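# Shut the case lid and secure its draw latch

## Task

Bring the case lid down to closed and hook and clamp the draw latch so the lid remains closed with nothing holding it.

## Robot and tools

Robot: two six-joint arms, left_arm and right_arm, each ending in a parallel two-finger gripper. Each base sits on a tilted plate fixed to a shared metal frame behind the arms. A clearance warning treats each plate and its half of the frame as part of that arm. Calibrated base poses in the scene frame: left_arm at (-0.040, +0.153, +0.202) m, right_arm at (+0.028, -0.287, +0.202) m.

Scene frame: origin at table-top height, halfway between the nominal bases. +z is up, +x points out over the table, and left_arm is on the +y side. The arm names do not match image left and right. Reported end_effector_position (metres) is the point between the finger pads, about 1 cm short of the tips, and can be off by a few centimetres, more at long reach. Fingers point along the gripper's +z and close along its y.

Row layout, used by execute_actions and move: one flat list of 14 numbers covering both arms, even if only one moves. Order: left_arm waist, shoulder, elbow, wrist pitch, wrist yaw, wrist roll, gripper; then the same seven for right_arm. The six joint numbers are scaled offsets in [-1, 1], counted from the Joint targets shown at the start of that action or call, not from the row before. A value of 1.0 equals 1.202 rad for the waist, 1.258 for the shoulder, 1.3 for the elbow, 2.073 for wrist pitch, and 2.022 for wrist yaw and roll. Repeating the same offset in a later action moves the joint further. The gripper number is absolute: +1 fully open, -1 closed. To keep a gripper as it is, resend its current value, because 0 means half-open.

Joint ranges in rad, base to gripper: waist -2.618 to 3.054; shoulder 0.000 to 3.142; elbow 0.000 to 3.142; wrist pitch -1.571 to 1.571; wrist yaw -1.571 to 1.571; wrist roll -2.094 to 2.094. Both arms' action is refused if any joint would go more than 0.059 rad past its stated range. The true end can differ by up to 0.059 rad either way, and a request beyond it stops at the end, reported as "joint sent to its limit".

execute_actions(actions, cameras): actions is a list of actions. Each action is a table of up to 15 rows, and each row runs for one 1/30 s step. If there are fewer than 15 rows, the last row is held to fill 15 steps. An empty list only returns state and images. cameras chooses images: omitted, null or ["all"] gives all, [] gives none. Camera names are cam_high, cam_low, cam_left_wrist and cam_right_wrist, each 896x504.

move(target, speed, blend, opening_speed, blocking, cameras): target is one 14-number row, or up to 15 rows as waypoints. Every row is an offset from the same current Joint targets, not from the previous waypoint. All joints of both arms move in step, so a gripper follows a curve. speed is in rad/s for the joint with the farthest to go: 0.01 to 2, default 0.5; give one value or one per waypoint. blend, in rad, rounds corners at waypoints; the default 0 stops at each. opening_speed sets how fast the gripper command ramps, on the -1 to +1 scale per second, minimum 0.2. Gripper values in later waypoints are applied only after everything comes to rest there. Paths take at least 0.5 s and stop short past 10 s. The path does not avoid obstacles or the other arm, and faster contact hits harder. blocking=false returns after about 0.5 s while the motion continues. The result adds a "move:" line with the ending: done, off_target (resting more than 0.035 rad off), moving, held or fault. It also shows limits=held when steps were withheld, plus each off-target arm's worst joint.

wait(seconds 0-10, cameras) lets time pass while holding commands. stop(cameras) brakes a running move. zoom_image(camera, region=[x0,y0,x1,y1]) enlarges part of the latest image; the region is at most 504x504 px. show_instructions() shows the reference image (a draw-latch manual). read_manual(section="licences") gives licence text. finished_scene(scene) ends the current scene permanently, using this scene's number.

Result lines: Joint positions and Joint velocities give one block per arm in joint order, in rad and rad/s. Each block ends with the finger gap in m (0.093 fully open) or its rate. Joint targets is the base that the next offsets count from. grip_measured is the gripper motor position on the -1..+1 scale. The pads meet near -0.94, and each mm of object width adds about 0.0208. "joint command not followed" means the clearance check altered targets. Joint torques include gravity; joints 1-3 wrap at ±28 N m. MOTOR HOT appears at 75 °C. At 90 °C the arm folds and idles for the rest of the scene.

Limits on motion: each joint target stays within a fixed lead of its measured angle, and targets that would move the gripper more than 200 mm are scaled back. Large offsets may therefore take several actions. To end a push, command targets back past the measured positions.

Avoid: dropping things or releasing moving parts, slamming the lid, hard hits or presses (especially arm against arm, which can end the scene), and anything leaving the table. Avoid long stretched holds and pushing into unreachable poses, because motors heat. Keep sending the closing value to keep a grip. Occasional brief tugs on held parts may occur.

Each tool is called by a JSON object that holds its "api" and its "payload".

Reference images:

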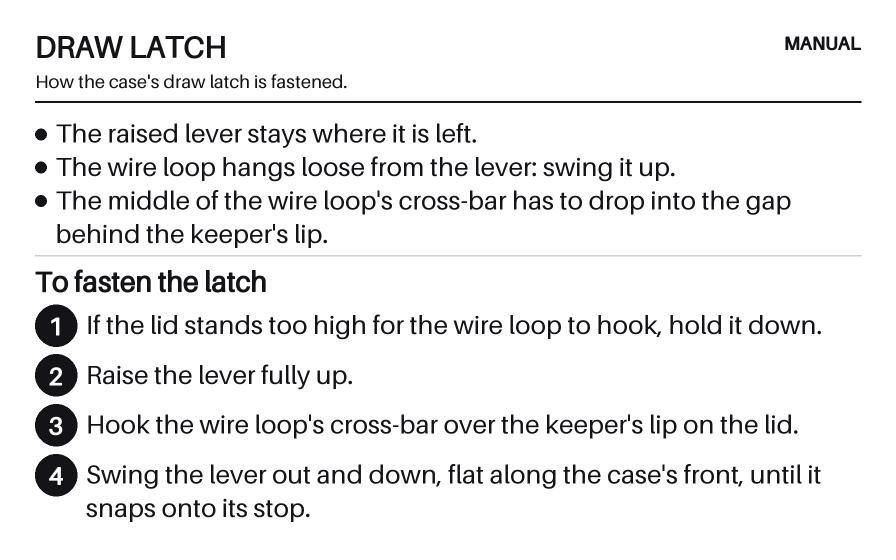

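## Session

{"api": "execute_actions", "payload": {"actions": []}}

Scene clock: 0.00 s.
left_arm: end_effector_position=(+0.1233, +0.1708, +0.2404) grip_measured=+1.000 end_effector_quat_wxyz=(+0.016, +0.726, +0.657, -0.200) | right_arm: end_effector_position=(+0.1839, -0.4325, +0.2842) grip_measured=+1.000 end_effector_quat_wxyz=(+0.248, -0.354, +0.872, +0.228)
Joint positions: left_arm=[0.072 1.424 0.82 -1.199 0.029 1.714 0.093] | right_arm=[-1.117 1.375 1.023 -1.414 -0.469 -1.95 0.093]
Joint velocities: within noise
Joint torques (N m): no reading
Heat: left arm: 26 °C; right arm: 26 °C.
Joint targets: left_arm=[0.071 1.417 0.829 -1.202 0.032 1.715] | right_arm=[-1.117 1.369 1.030 -1.414 -0.468 -1.950]
Tool commands: left_gripper/opening=+1.0 right_gripper/opening=+1.0

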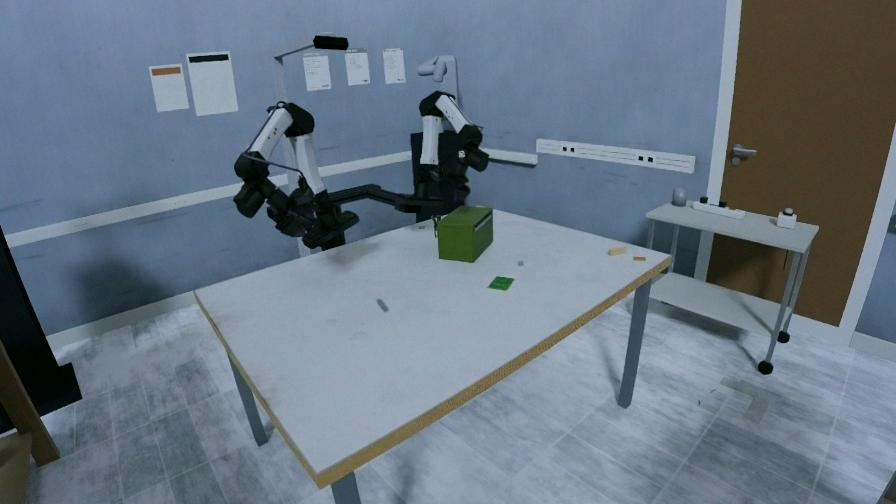

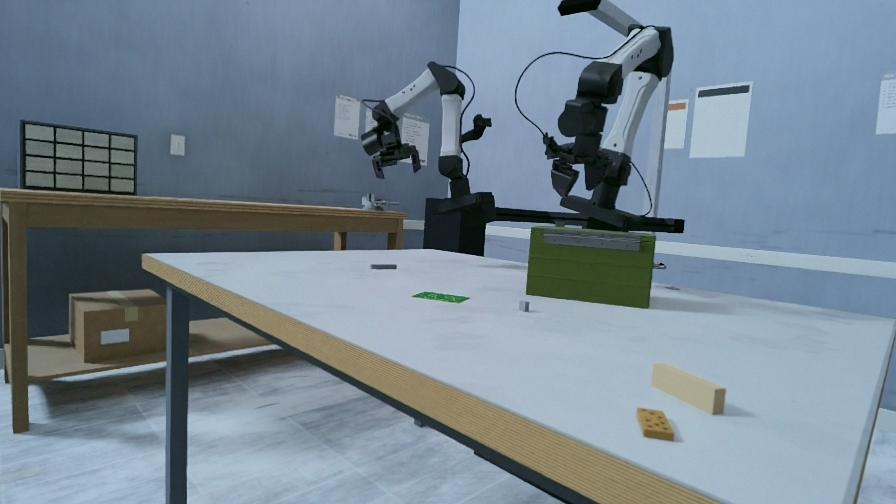

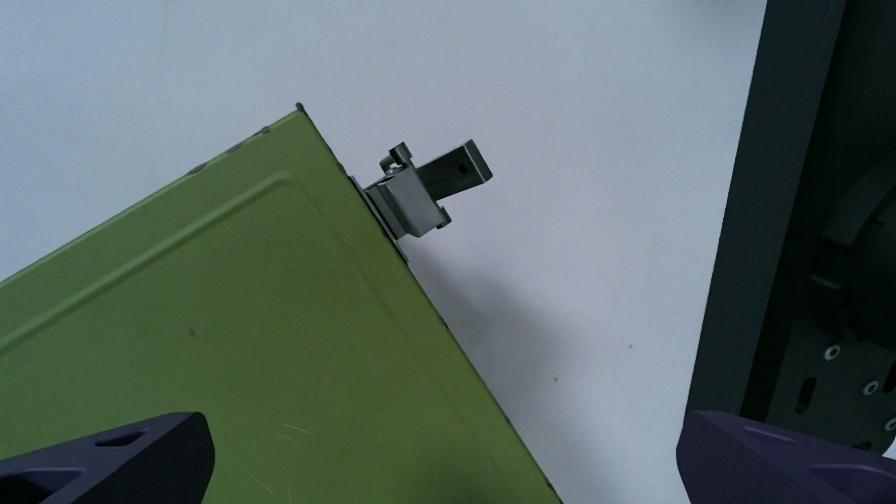

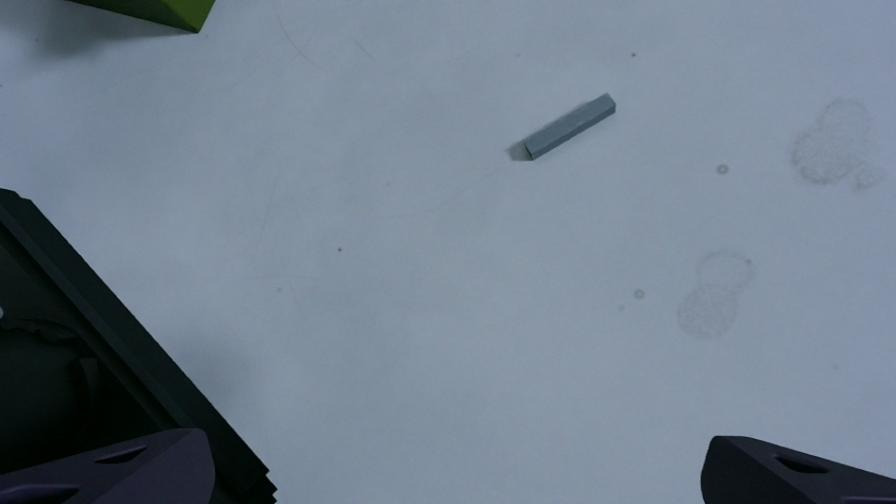

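{"api": "zoom_image", "payload": {"camera": "cam_left_wrist", "region": [280, 90, 520, 290]}}

{"api": "zoom_image", "payload": {"camera": "cam_high", "region": [400, 170, 540, 290]}}

{"api": "zoom_image", "payload": {"camera": "cam_low", "region": [500, 170, 720, 330]}}

Scaled by 2.100 from the camera's 896x504 image, which has a finer 1280x720 frame.

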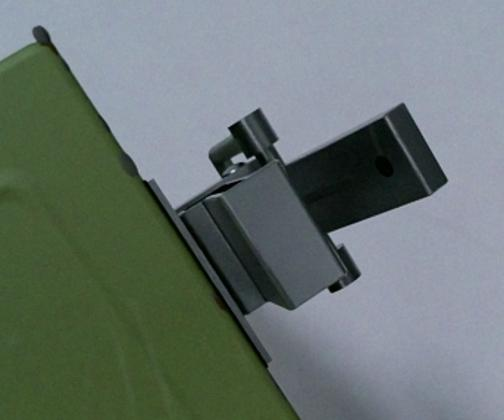

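Scaled by 3.600 from the camera's 896x504 image, which has a finer 1280x720 frame.

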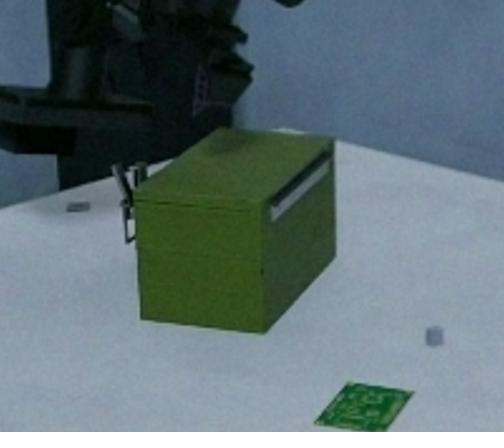

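Scaled by 2.291 from the camera's 896x504 image, which has a finer 1280x720 frame.

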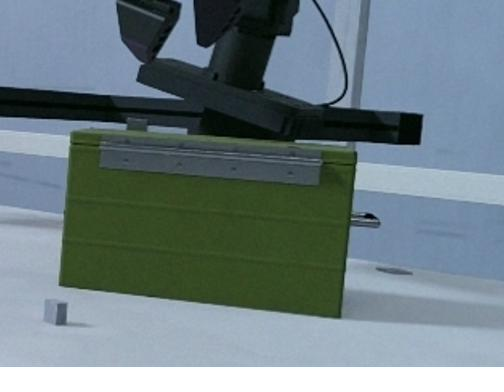

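{"api": "move", "payload": {"target": [0.75, -0.16, 0,0,0,0,1, 0.9,0,0,0,0,0.5,1], "speed": 0.8}}

Scene clock: 96.43 s.
left_arm: end_effector_position=(+0.0645, +0.3047, +0.2366) grip_measured=+1.000 end_effector_quat_wxyz=(+0.035, +0.362, +0.919, -0.151) | right_arm: end_effector_position=(+0.2112, -0.2439, +0.3313) grip_measured=+1.000 end_effector_quat_wxyz=(+0.051, -0.408, +0.834, +0.367)
Joint positions: left_arm=[0.964 1.238 0.82 -1.199 0.03 1.714 0.093] | right_arm=[-0.042 1.375 1.023 -1.414 -0.468 -0.948 0.093]
Joint velocities: within noise
Joint torques (N m): left_arm=[0.39 -5.46 4.22 -0.26 0.22 0.04] | right_arm=[1.68 -4.85 5.67 -0.31 -0.53 0.06]
Heat: left arm: 29 °C; right arm: 30 °C.
Joint targets: left_arm=[0.972 1.216 0.829 -1.202 0.032 1.715] | right_arm=[-0.035 1.369 1.030 -1.414 -0.468 -0.939]
move: done
camera_calibration:
cam_left_wrist: T_world_to_cam=[[-0.662588, -0.700104, 0.266143, 0.192975], [-0.64719, 0.714026, 0.267044, -0.199006], [-0.376991, 0.00469521, -0.926205, 0.326728], [0, 0, 0, 1]] pos_world=[0.122242, 0.275664, 0.304402]
cam_right_wrist: T_world_to_cam=[[0.7072, -0.394366, -0.586808, -0.0489057], [-0.522331, -0.850787, -0.0577207, -0.0368086], [-0.476486, 0.347328, -0.807666, 0.533425], [0, 0, 0, 1]] pos_world=[0.269529, -0.235877, 0.400007]

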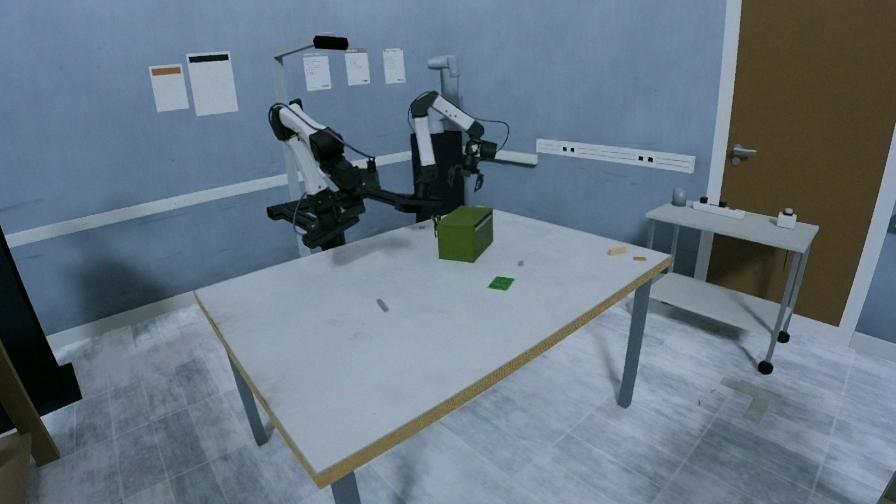

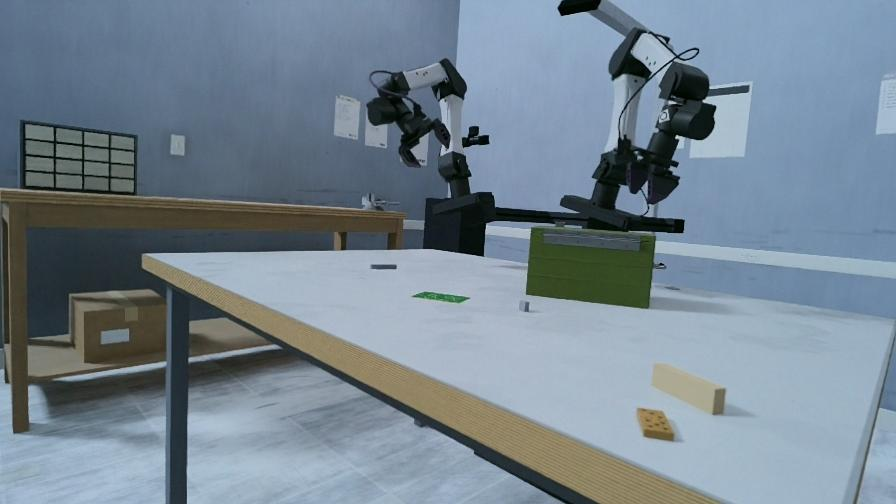

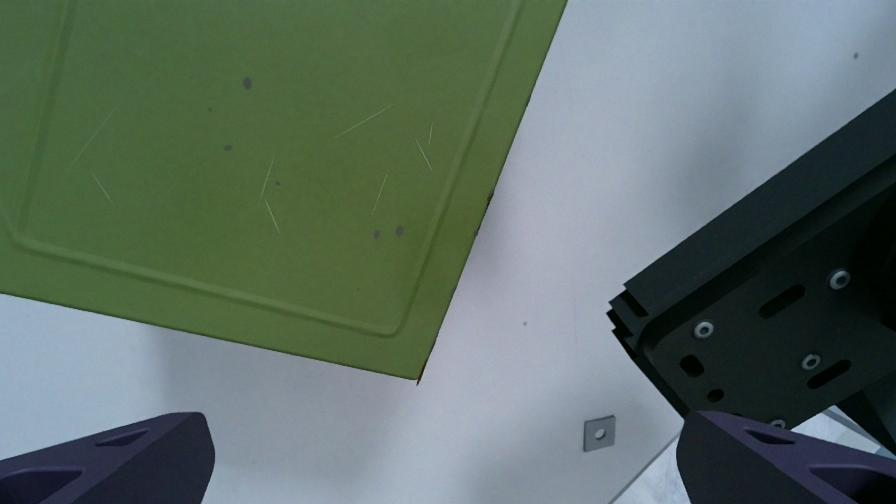

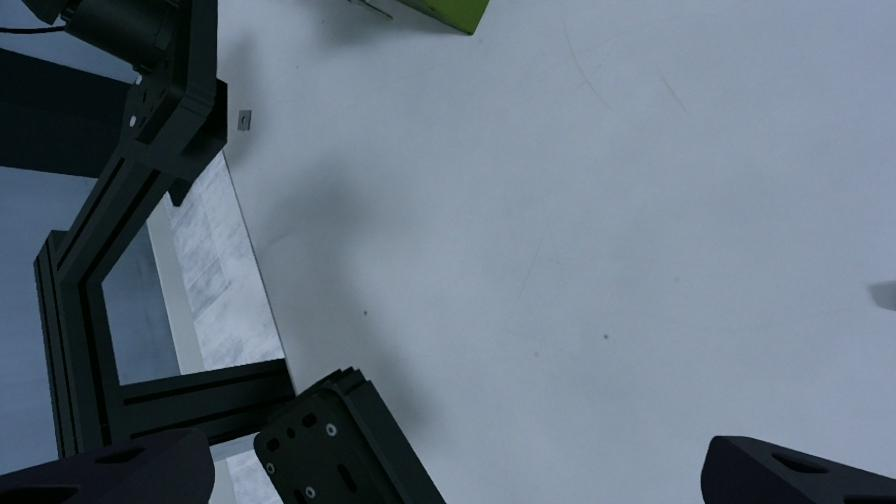

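{"api": "move", "payload": {"target": [0,0, 0,0,0,0,1, 0.99,0.44,-0.418,0.854,0.123,0.464,1], "speed": 0.8}}

Scene clock: 103.17 s.
left_arm: end_effector_position=(+0.0645, +0.3047, +0.2366) grip_measured=+1.000 end_effector_quat_wxyz=(+0.035, +0.362, +0.919, -0.151) | right_arm: end_effector_position=(+0.1078, +0.0321, +0.1959) grip_measured=+1.000 end_effector_quat_wxyz=(+0.186, -0.539, +0.748, +0.339)
Joint positions: left_arm=[0.964 1.238 0.82 -1.199 0.03 1.714 0.093] | right_arm=[1.15 1.913 0.493 0.338 -0.234 -0.01 0.093]
Joint velocities: within noise
Joint torques (N m): left_arm=[0.39 -5.48 4.27 -0.25 0.22 0.05] | right_arm=[1.13 -5.2 3.97 1.76 -0.19 0.1]
Heat: left arm: 29 °C; right arm: 30 °C.
Joint targets: left_arm=[0.972 1.216 0.829 -1.202 0.032 1.715] | right_arm=[1.155 1.922 0.487 0.356 -0.219 -0.001]
move: done
camera_calibration:
cam_left_wrist: T_world_to_cam=[[-0.662588, -0.700104, 0.266143, 0.192975], [-0.64719, 0.714026, 0.267044, -0.199006], [-0.376991, 0.00469521, -0.926205, 0.326728], [0, 0, 0, 1]] pos_world=[0.122242, 0.275664, 0.304402]
cam_right_wrist: T_world_to_cam=[[0.927444, -0.185874, -0.324496, -0.0281511], [-0.288942, -0.907034, -0.30627, 0.161545], [-0.237401, 0.377809, -0.894931, 0.26933], [0, 0, 0, 1]] pos_world=[0.136725, 0.0395392, 0.281373]

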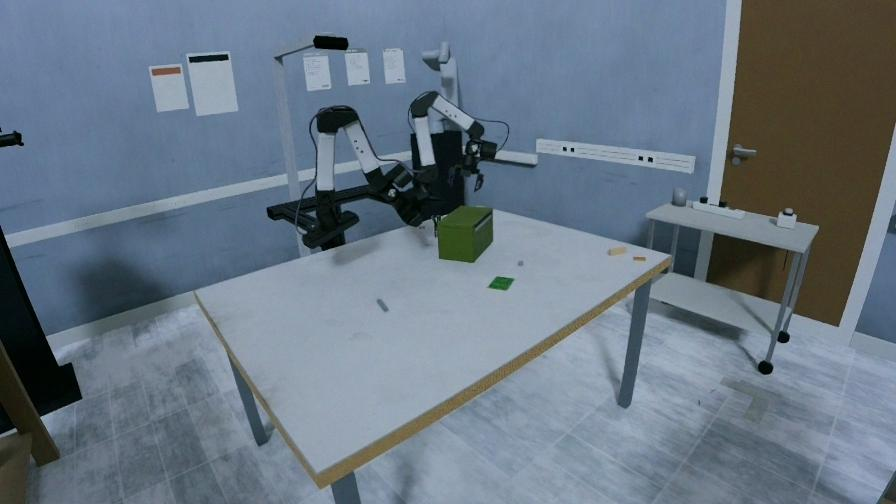

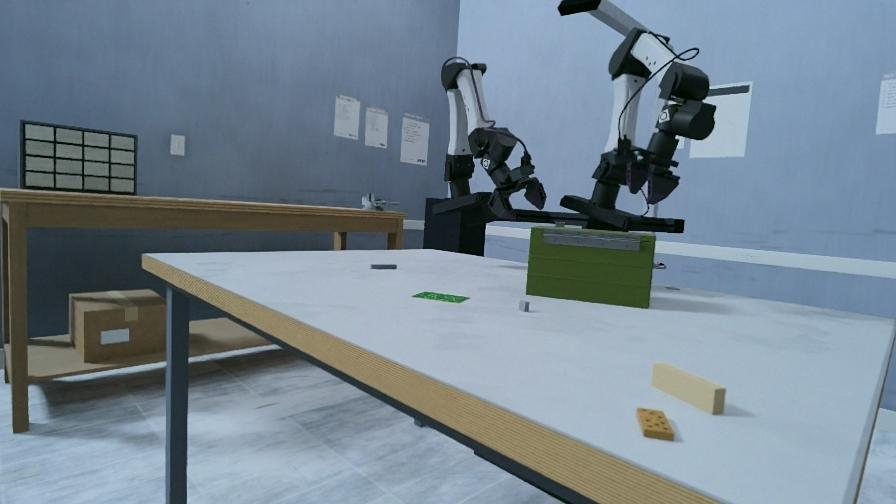

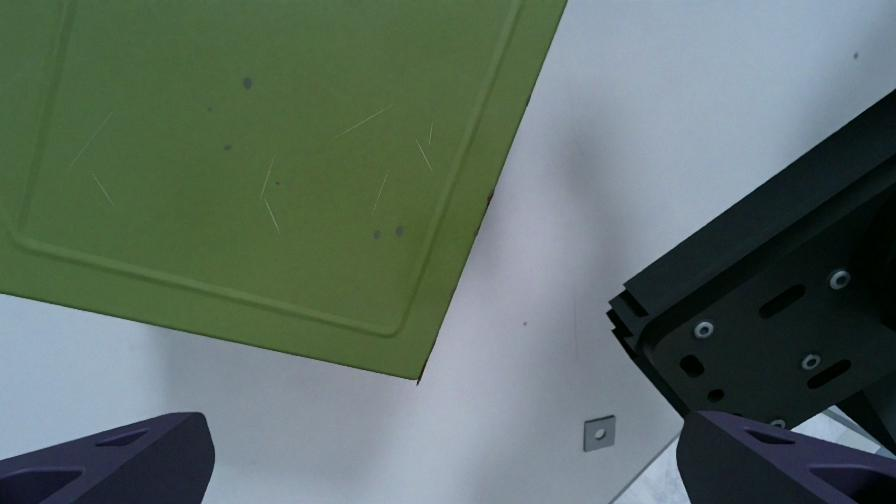

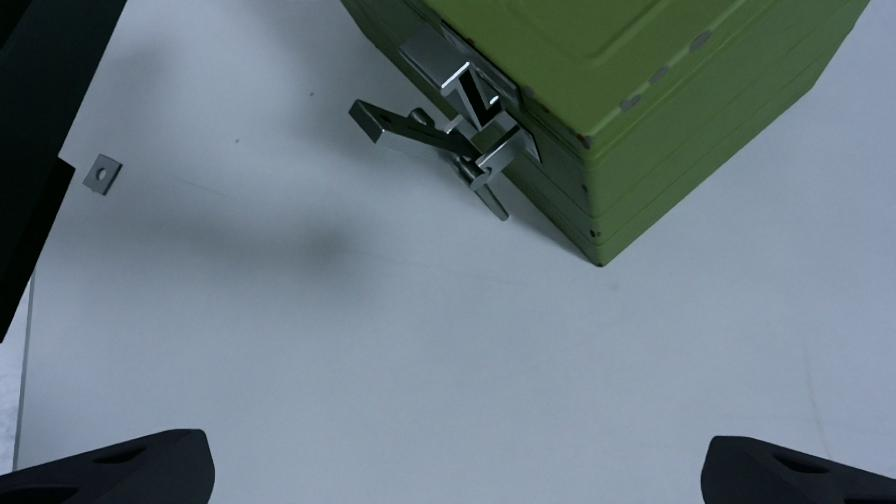

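{"api": "zoom_image", "payload": {"camera": "cam_right_wrist", "region": [330, 0, 630, 270]}}

{"api": "zoom_image", "payload": {"camera": "cam_right_wrist", "region": [340, 20, 560, 230]}}

Scaled by 1.680 from the camera's 896x504 image, which has a finer 1280x720 frame.

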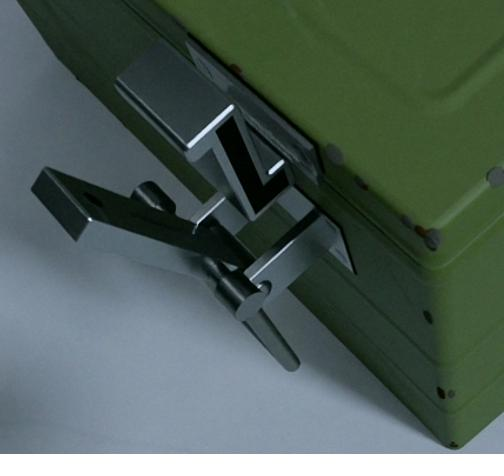

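Scaled by 2.291 from the camera's 896x504 image, which has a finer 1280x720 frame.

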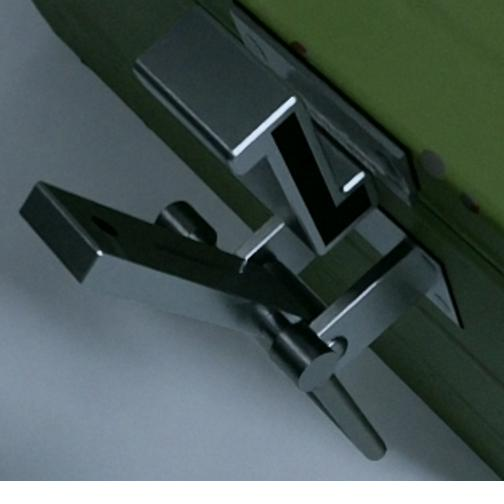

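{"api": "zoom_image", "payload": {"camera": "cam_high", "region": [420, 200, 470, 250]}}

Scaled by 10.080 from the camera's 896x504 image, which has a finer 1280x720 frame.

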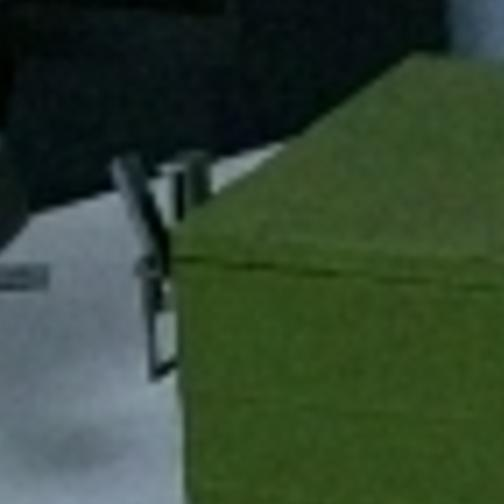

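{"api": "move", "payload": {"target": [0,0, 0,0,0,0,1, -0.498,0.363,0.078,0.043,-0.413,-0.647,1], "speed": 0.7, "cameras": ["cam_right_wrist","cam_high"]}}

{"api": "zoom_image", "payload": {"camera": "cam_right_wrist", "region": [200, 60, 600, 360]}}

Scene clock: 145.00 s.
left_arm: end_effector_position=(+0.0645, +0.3047, +0.2366) grip_measured=+1.000 end_effector_quat_wxyz=(+0.035, +0.362, +0.919, -0.151) | right_arm: end_effector_position=(+0.1456, -0.0075, +0.1537) grip_measured=+1.000 end_effector_quat_wxyz=(-0.332, +0.683, -0.408, -0.507)
Joint positions: left_arm=[0.964 1.238 0.82 -1.199 0.03 1.714 0.093] | right_arm=[0.563 2.367 0.578 0.429 -1.041 -1.3 0.093]
Joint velocities: within noise
Joint torques (N m): left_arm=[0.39 -5.46 4.26 -0.26 0.23 0.04] | right_arm=[0.94 -6.13 2.02 0.92 -0.81 -0.08]
Heat: left arm: 30 °C; right arm: 28 °C.
Joint targets: left_arm=[0.972 1.216 0.829 -1.202 0.032 1.715] | right_arm=[0.556 2.379 0.588 0.446 -1.054 -1.309]
move: done
camera_calibration:
cam_right_wrist: T_world_to_cam=[[0.888614, 0.457964, 0.0251839, -0.127542], [0.306561, -0.552203, -0.775301, 0.111678], [-0.341153, 0.696664, -0.63109, 0.232429], [0, 0, 0, 1]] pos_world=[0.158393, -0.0418461, 0.236479]
Images, in order (width x height): cam_high 896x504, cam_right_wrist 896x504.

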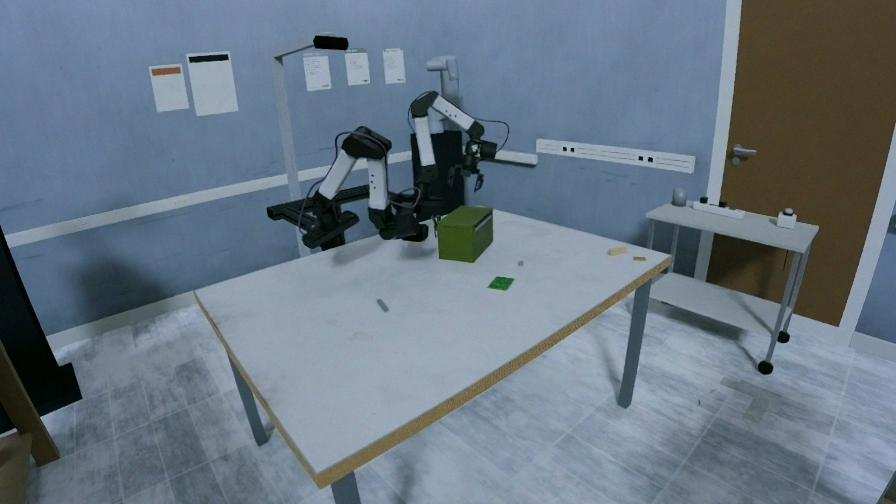

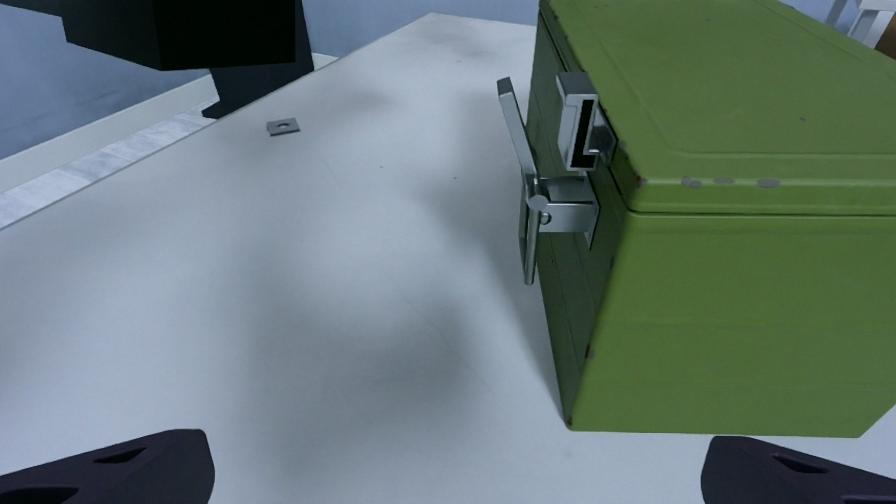

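Scaled by 1.260 from the camera's 896x504 image, which has a finer 1280x720 frame.

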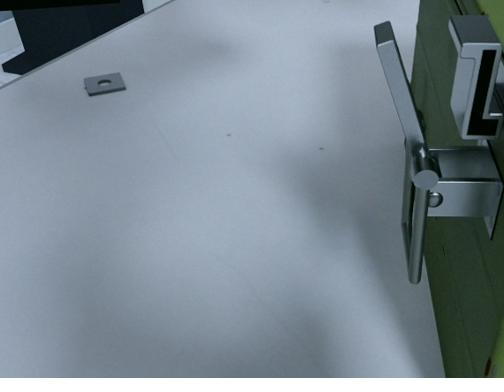

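{"api": "zoom_image", "payload": {"camera": "cam_right_wrist", "region": [460, 50, 680, 300]}}

Scaled by 2.016 from the camera's 896x504 image, which has a finer 1280x720 frame.

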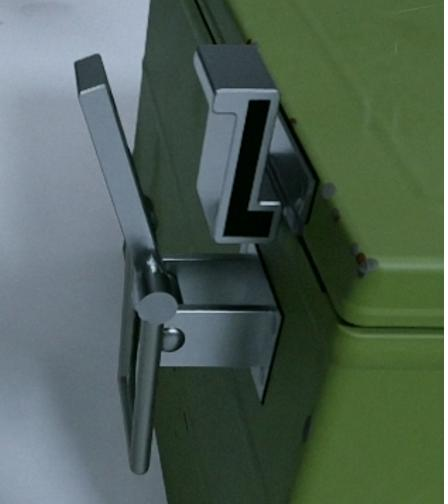

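{"api": "zoom_image", "payload": {"camera": "cam_right_wrist", "region": [560, 120, 896, 300]}}

{"api": "zoom_image", "payload": {"camera": "cam_high", "region": [430, 195, 510, 270]}}

Scaled by 1.500 from the camera's 896x504 image, which has a finer 1280x720 frame.

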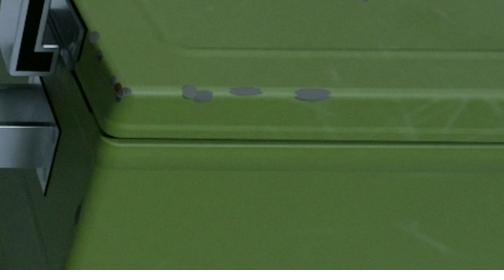

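Scaled by 6.300 from the camera's 896x504 image, which has a finer 1280x720 frame.

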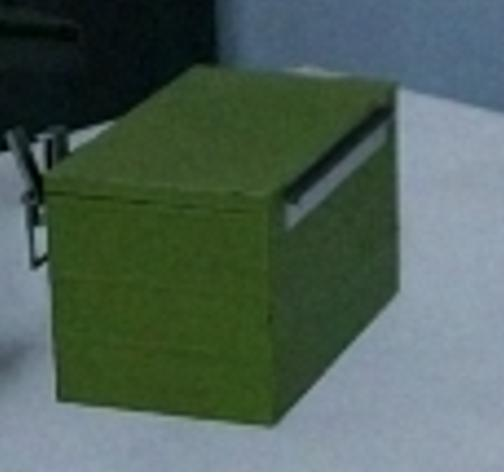

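{"api": "move", "payload": {"target": [0,0, 0,0,0,0,1, 0.06,0.297,-0.006,0.36,-0.011,0.213,1], "speed": 0.5, "cameras": ["cam_right_wrist"]}}

{"api": "zoom_image", "payload": {"camera": "cam_right_wrist", "region": [440, 20, 700, 280]}}

Scene clock: 239.57 s.
left_arm: end_effector_position=(+0.0645, +0.3047, +0.2366) grip_measured=+1.000 end_effector_quat_wxyz=(+0.035, +0.362, +0.919, -0.151) | right_arm: end_effector_position=(+0.1387, +0.0189, +0.1186) grip_measured=+1.000 end_effector_quat_wxyz=(-0.371, +0.625, -0.437, -0.530)
Joint positions: left_arm=[0.964 1.238 0.82 -1.199 0.03 1.714 0.093] | right_arm=[0.62 2.741 0.578 1.174 -1.063 -0.887 0.093]
Joint velocities: within noise
Joint torques (N m): left_arm=[0.39 -5.48 4.23 -0.25 0.23 0.05] | right_arm=[2.26 -6.72 -0.06 1.42 -0.74 0.04]
Heat: left arm: 30 °C; right arm: 29 °C.
Joint targets: left_arm=[0.972 1.216 0.829 -1.202 0.032 1.715] | right_arm=[0.628 2.753 0.580 1.192 -1.077 -0.878]
move: done
camera_calibration:
cam_right_wrist: T_world_to_cam=[[0.934161, 0.356602, -0.0133319, -0.13238], [0.184456, -0.514512, -0.837409, 0.124766], [-0.305481, 0.779816, -0.546414, 0.172968], [0, 0, 0, 1]] pos_world=[0.153489, -0.0234831, 0.197227]
Images, in order (width x height): cam_right_wrist 896x504.

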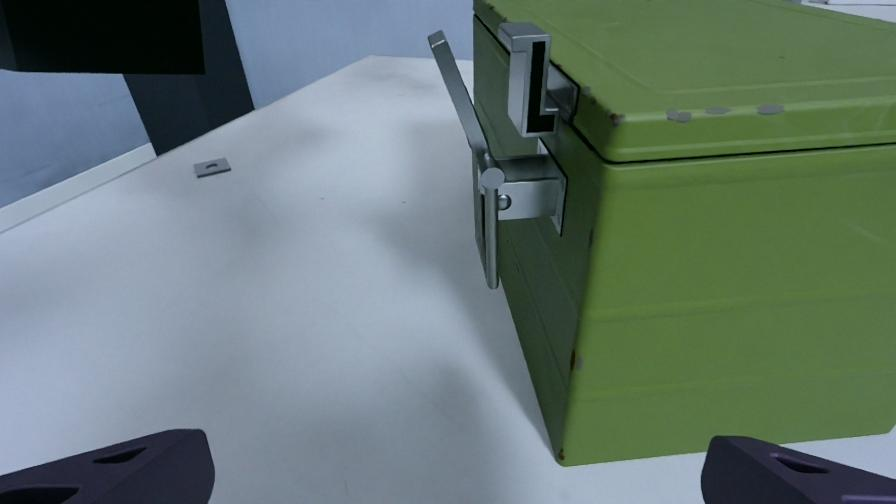

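Scaled by 1.938 from the camera's 896x504 image, which has a finer 1280x720 frame.

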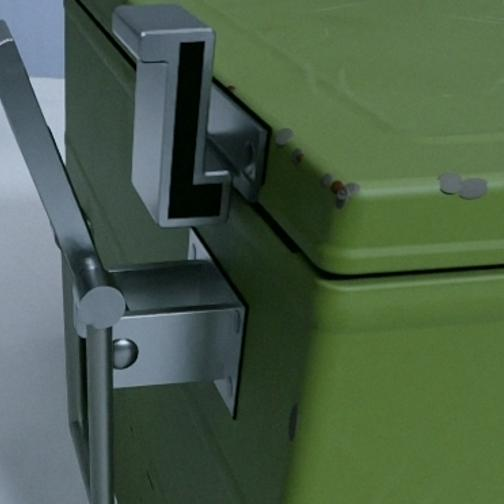

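{"api": "move", "payload": {"target": [-0.492,-0.068,-0.285,0.272,-0.125,-0.057,-1, 0,0,0,0,0,0,1], "speed": 0.6}}

Scene clock: 299.90 s.
left_arm: end_effector_position=(+0.1261, +0.2575, +0.1809) grip_measured=-0.982 end_effector_quat_wxyz=(+0.028, +0.560, +0.828, +0.034) | right_arm: end_effector_position=(+0.1387, +0.0189, +0.1188) grip_measured=+1.000 end_effector_quat_wxyz=(-0.371, +0.625, -0.437, -0.531)
Joint positions: left_arm=[0.391 1.147 0.464 -0.658 -0.205 1.611 0] | right_arm=[0.62 2.741 0.578 1.174 -1.064 -0.887 0.093]
Joint velocities: within noise
Joint torques (N m): left_arm=[-1.69 -3.69 3.15 0.65 -0.07 -0.11] | right_arm=[2.21 -6.65 -0.14 1.46 -0.74 0.11]
Heat: left arm: 30 °C; right arm: 28 °C.
Joint targets: left_arm=[0.381 1.130 0.459 -0.638 -0.221 1.599] | right_arm=[0.628 2.753 0.580 1.192 -1.077 -0.878]
move: done
camera_calibration:
cam_left_wrist: T_world_to_cam=[[-0.918271, -0.388407, -0.0769321, 0.229634], [-0.381976, 0.817806, 0.43045, -0.200215], [-0.104274, 0.424656, -0.89933, 0.151264], [0, 0, 0, 1]] pos_world=[0.150162, 0.188693, 0.239885]
cam_right_wrist: T_world_to_cam=[[0.93418, 0.356551, -0.0134119, -0.132422], [0.184203, -0.514132, -0.837698, 0.124942], [-0.305577, 0.78009, -0.545969, 0.172975], [0, 0, 0, 1]] pos_world=[0.153548, -0.0234839, 0.197327]

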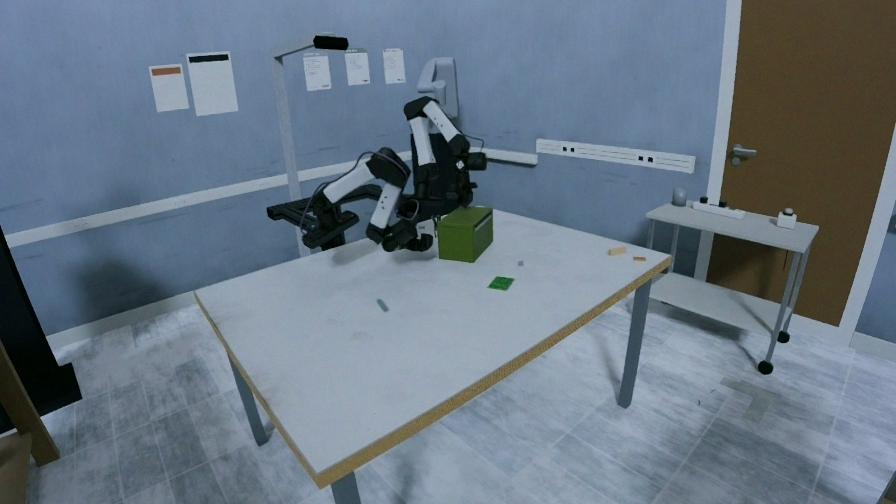

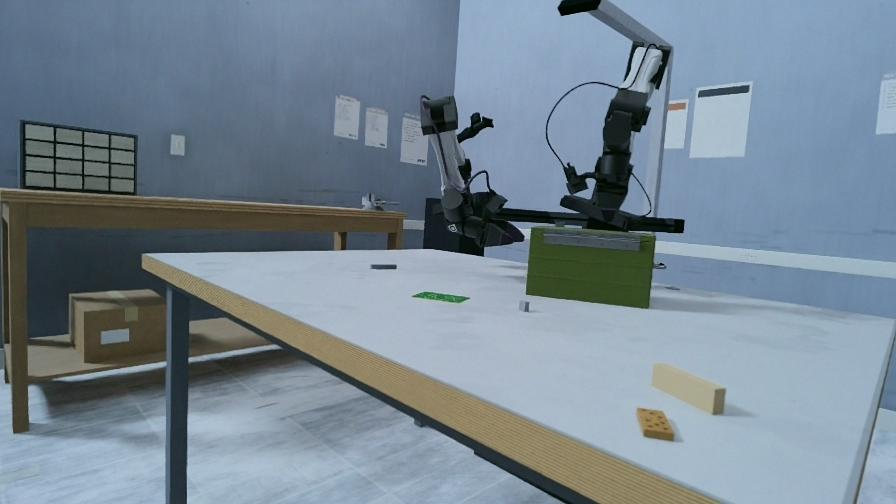

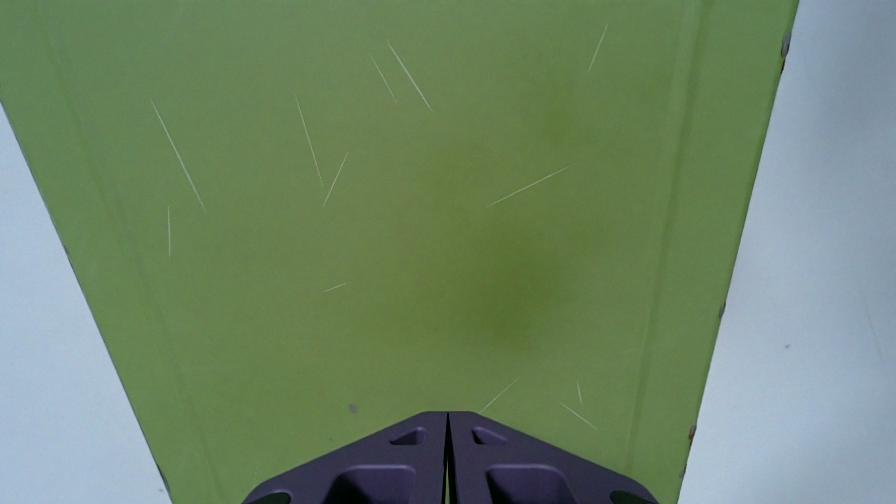

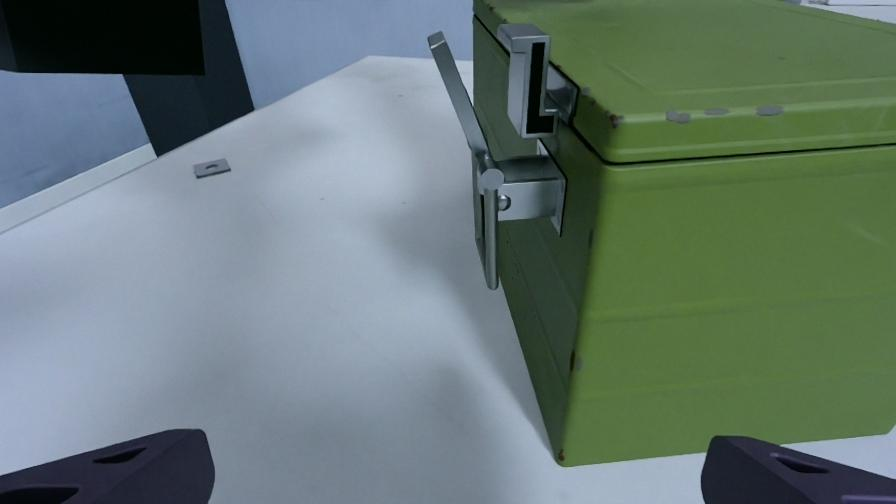

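{"api": "move", "payload": {"target": [0.028,0.094,-0.054,0.076,-0.01,0,-1, 0,0,0,0,0,0,1], "speed": 0.15, "cameras": ["cam_left_wrist","cam_right_wrist"]}}

Scene clock: 309.20 s.
left_arm: end_effector_position=(+0.1222, +0.2553, +0.1596) grip_measured=-0.982 end_effector_quat_wxyz=(+0.017, +0.557, +0.830, +0.032) | right_arm: end_effector_position=(+0.1387, +0.0189, +0.1188) grip_measured=+1.000 end_effector_quat_wxyz=(-0.371, +0.625, -0.437, -0.531)
Joint positions: left_arm=[0.399 1.221 0.409 -0.543 -0.221 1.61 0] | right_arm=[0.62 2.741 0.578 1.174 -1.064 -0.887 0.093]
Joint velocities: within noise
Joint torques (N m): left_arm=[0.77 0.06 1.58 1.04 -0.13 -0.1] | right_arm=[2.41 -6.84 0.06 1.49 -0.7 0.07]
Heat: left arm: 30 °C; right arm: 28 °C.
Joint targets: left_arm=[0.415 1.248 0.389 -0.480 -0.241 1.599] | right_arm=[0.628 2.753 0.580 1.192 -1.077 -0.878]
move: off_target (left_arm); left_arm: the wrist pitch is farthest, 0.063 rad from its target
camera_calibration:
cam_left_wrist: T_world_to_cam=[[-0.917011, -0.394219, -0.0606866, 0.222258], [-0.378305, 0.811404, 0.445543, -0.191929], [-0.1264, 0.431526, -0.893201, 0.13254], [0, 0, 0, 1]] pos_world=[0.147958, 0.186156, 0.217386]
cam_right_wrist: T_world_to_cam=[[0.93418, 0.356551, -0.0134119, -0.132422], [0.184203, -0.514132, -0.837698, 0.124942], [-0.305577, 0.78009, -0.545969, 0.172975], [0, 0, 0, 1]] pos_world=[0.153548, -0.0234839, 0.197327]
Images, in order (width x height): cam_left_wrist 896x504, cam_right_wrist 896x504.

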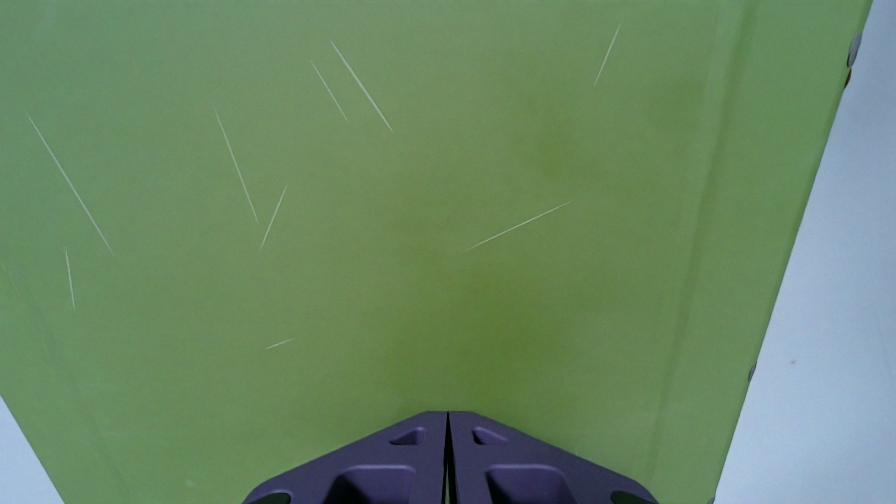

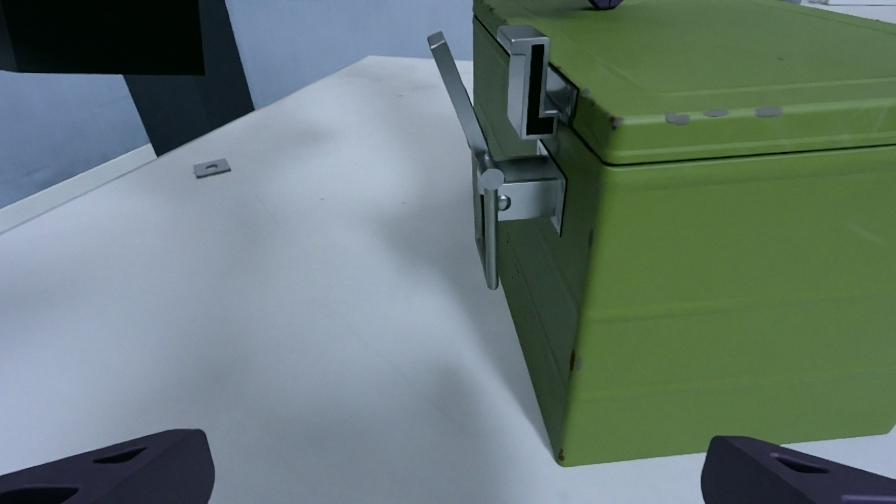

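{"api": "move", "payload": {"target": [0.009,0.031,-0.018,0.0,-0.003,0,-1, 0,0,0,0,0,0,1], "speed": 0.15, "cameras": ["cam_right_wrist"]}}

{"api": "zoom_image", "payload": {"camera": "cam_right_wrist", "region": [440, 20, 700, 280]}}

Scene clock: 314.20 s.
left_arm: end_effector_position=(+0.1201, +0.2552, +0.1575) grip_measured=-0.982 end_effector_quat_wxyz=(+0.012, +0.557, +0.830, +0.027) | right_arm: end_effector_position=(+0.1387, +0.0189, +0.1188) grip_measured=+1.000 end_effector_quat_wxyz=(-0.371, +0.625, -0.437, -0.531)
Joint positions: left_arm=[0.402 1.235 0.409 -0.543 -0.224 1.61 0] | right_arm=[0.62 2.741 0.578 1.174 -1.064 -0.887 0.093]
Joint velocities: within noise
Joint torques (N m): left_arm=[1.55 2.35 -0.38 1.03 -0.16 -0.1] | right_arm=[2.19 -6.72 0.03 1.45 -0.71 0.07]
Heat: left arm: 30 °C; right arm: 28 °C.
Joint targets: left_arm=[0.425 1.287 0.365 -0.480 -0.247 1.599] | right_arm=[0.628 2.753 0.580 1.192 -1.077 -0.878]
move: off_target (left_arm); left_arm: the wrist pitch is farthest, 0.063 rad from its target
camera_calibration:
cam_right_wrist: T_world_to_cam=[[0.93418, 0.356551, -0.0134119, -0.132422], [0.184203, -0.514132, -0.837698, 0.124942], [-0.305577, 0.78009, -0.545969, 0.172975], [0, 0, 0, 1]] pos_world=[0.153548, -0.0234839, 0.197327]
Images, in order (width x height): cam_right_wrist 896x504.

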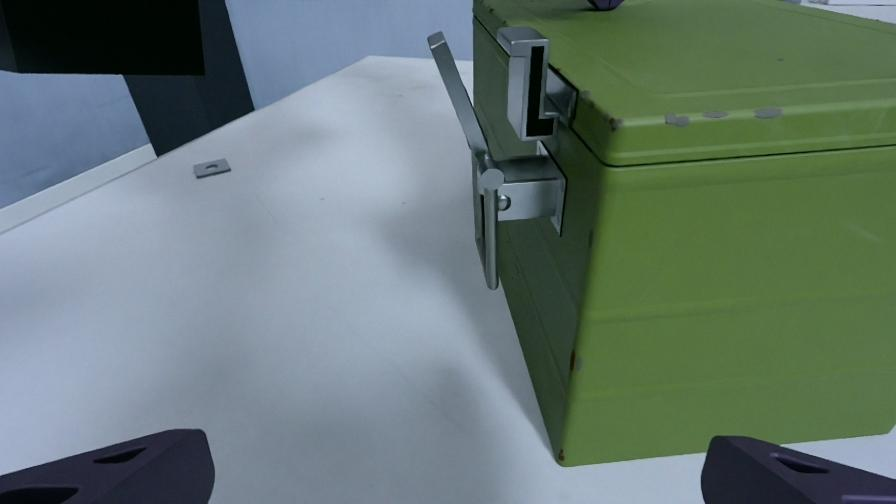

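Scaled by 1.938 from the camera's 896x504 image, which has a finer 1280x720 frame.

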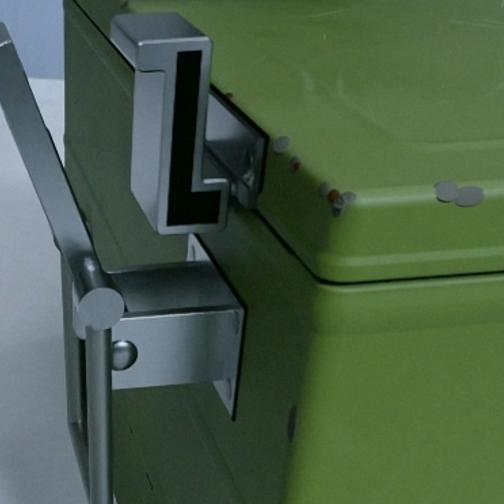

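{"api": "move", "payload": {"target": [0,0,0,0,0,0,-1, 0.281,-0.262,0.036,-0.188,0.154,0.068,-1], "speed": 0.4, "cameras": ["cam_right_wrist"]}}

Scene clock: 389.70 s.
left_arm: end_effector_position=(+0.1201, +0.2552, +0.1575) grip_measured=-0.982 end_effector_quat_wxyz=(+0.012, +0.557, +0.830, +0.027) | right_arm: end_effector_position=(+0.0960, +0.0694, +0.1501) grip_measured=-0.973 end_effector_quat_wxyz=(-0.285, +0.707, -0.442, -0.473)
Joint positions: left_arm=[0.402 1.235 0.409 -0.543 -0.224 1.61 0] | right_arm=[0.962 2.45 0.617 0.817 -0.78 -0.75 0]
Joint velocities: within noise
Joint torques (N m): left_arm=[1.55 2.35 -0.35 1.03 -0.16 -0.09] | right_arm=[1.5 -10.61 3.04 1.3 -0.37 0.08]
Heat: left arm: 27 °C; right arm: 29 °C.
Joint targets: left_arm=[0.425 1.287 0.365 -0.480 -0.247 1.599] | right_arm=[0.966 2.423 0.627 0.802 -0.765 -0.741]
move: off_target (left_arm); left_arm: the wrist pitch is farthest, 0.063 rad from its target
camera_calibration:
cam_right_wrist: T_world_to_cam=[[0.889525, 0.455759, -0.0320804, -0.109954], [0.312522, -0.658174, -0.684936, 0.159811], [-0.33328, 0.599241, -0.727897, 0.180174], [0, 0, 0, 1]] pos_world=[0.107911, 0.0473284, 0.237081]
Images, in order (width x height): cam_right_wrist 896x504.

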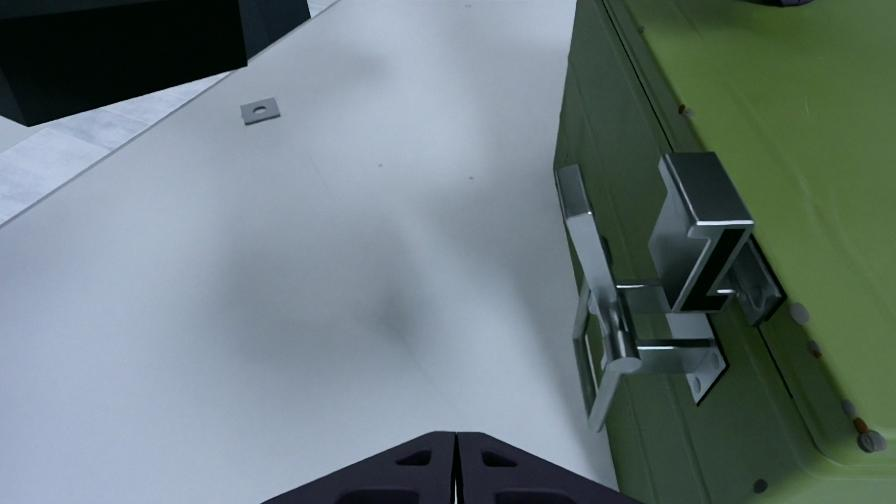

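{"api": "zoom_image", "payload": {"camera": "cam_right_wrist", "region": [540, 130, 800, 450]}}

Scaled by 1.575 from the camera's 896x504 image, which has a finer 1280x720 frame.

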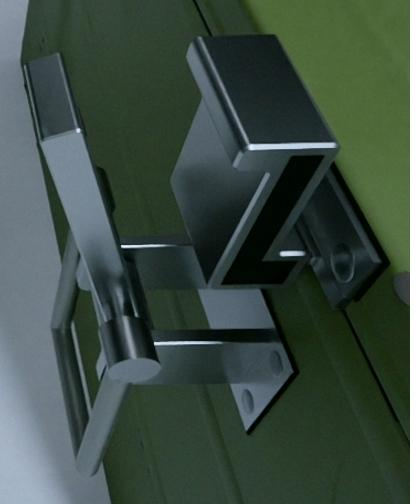

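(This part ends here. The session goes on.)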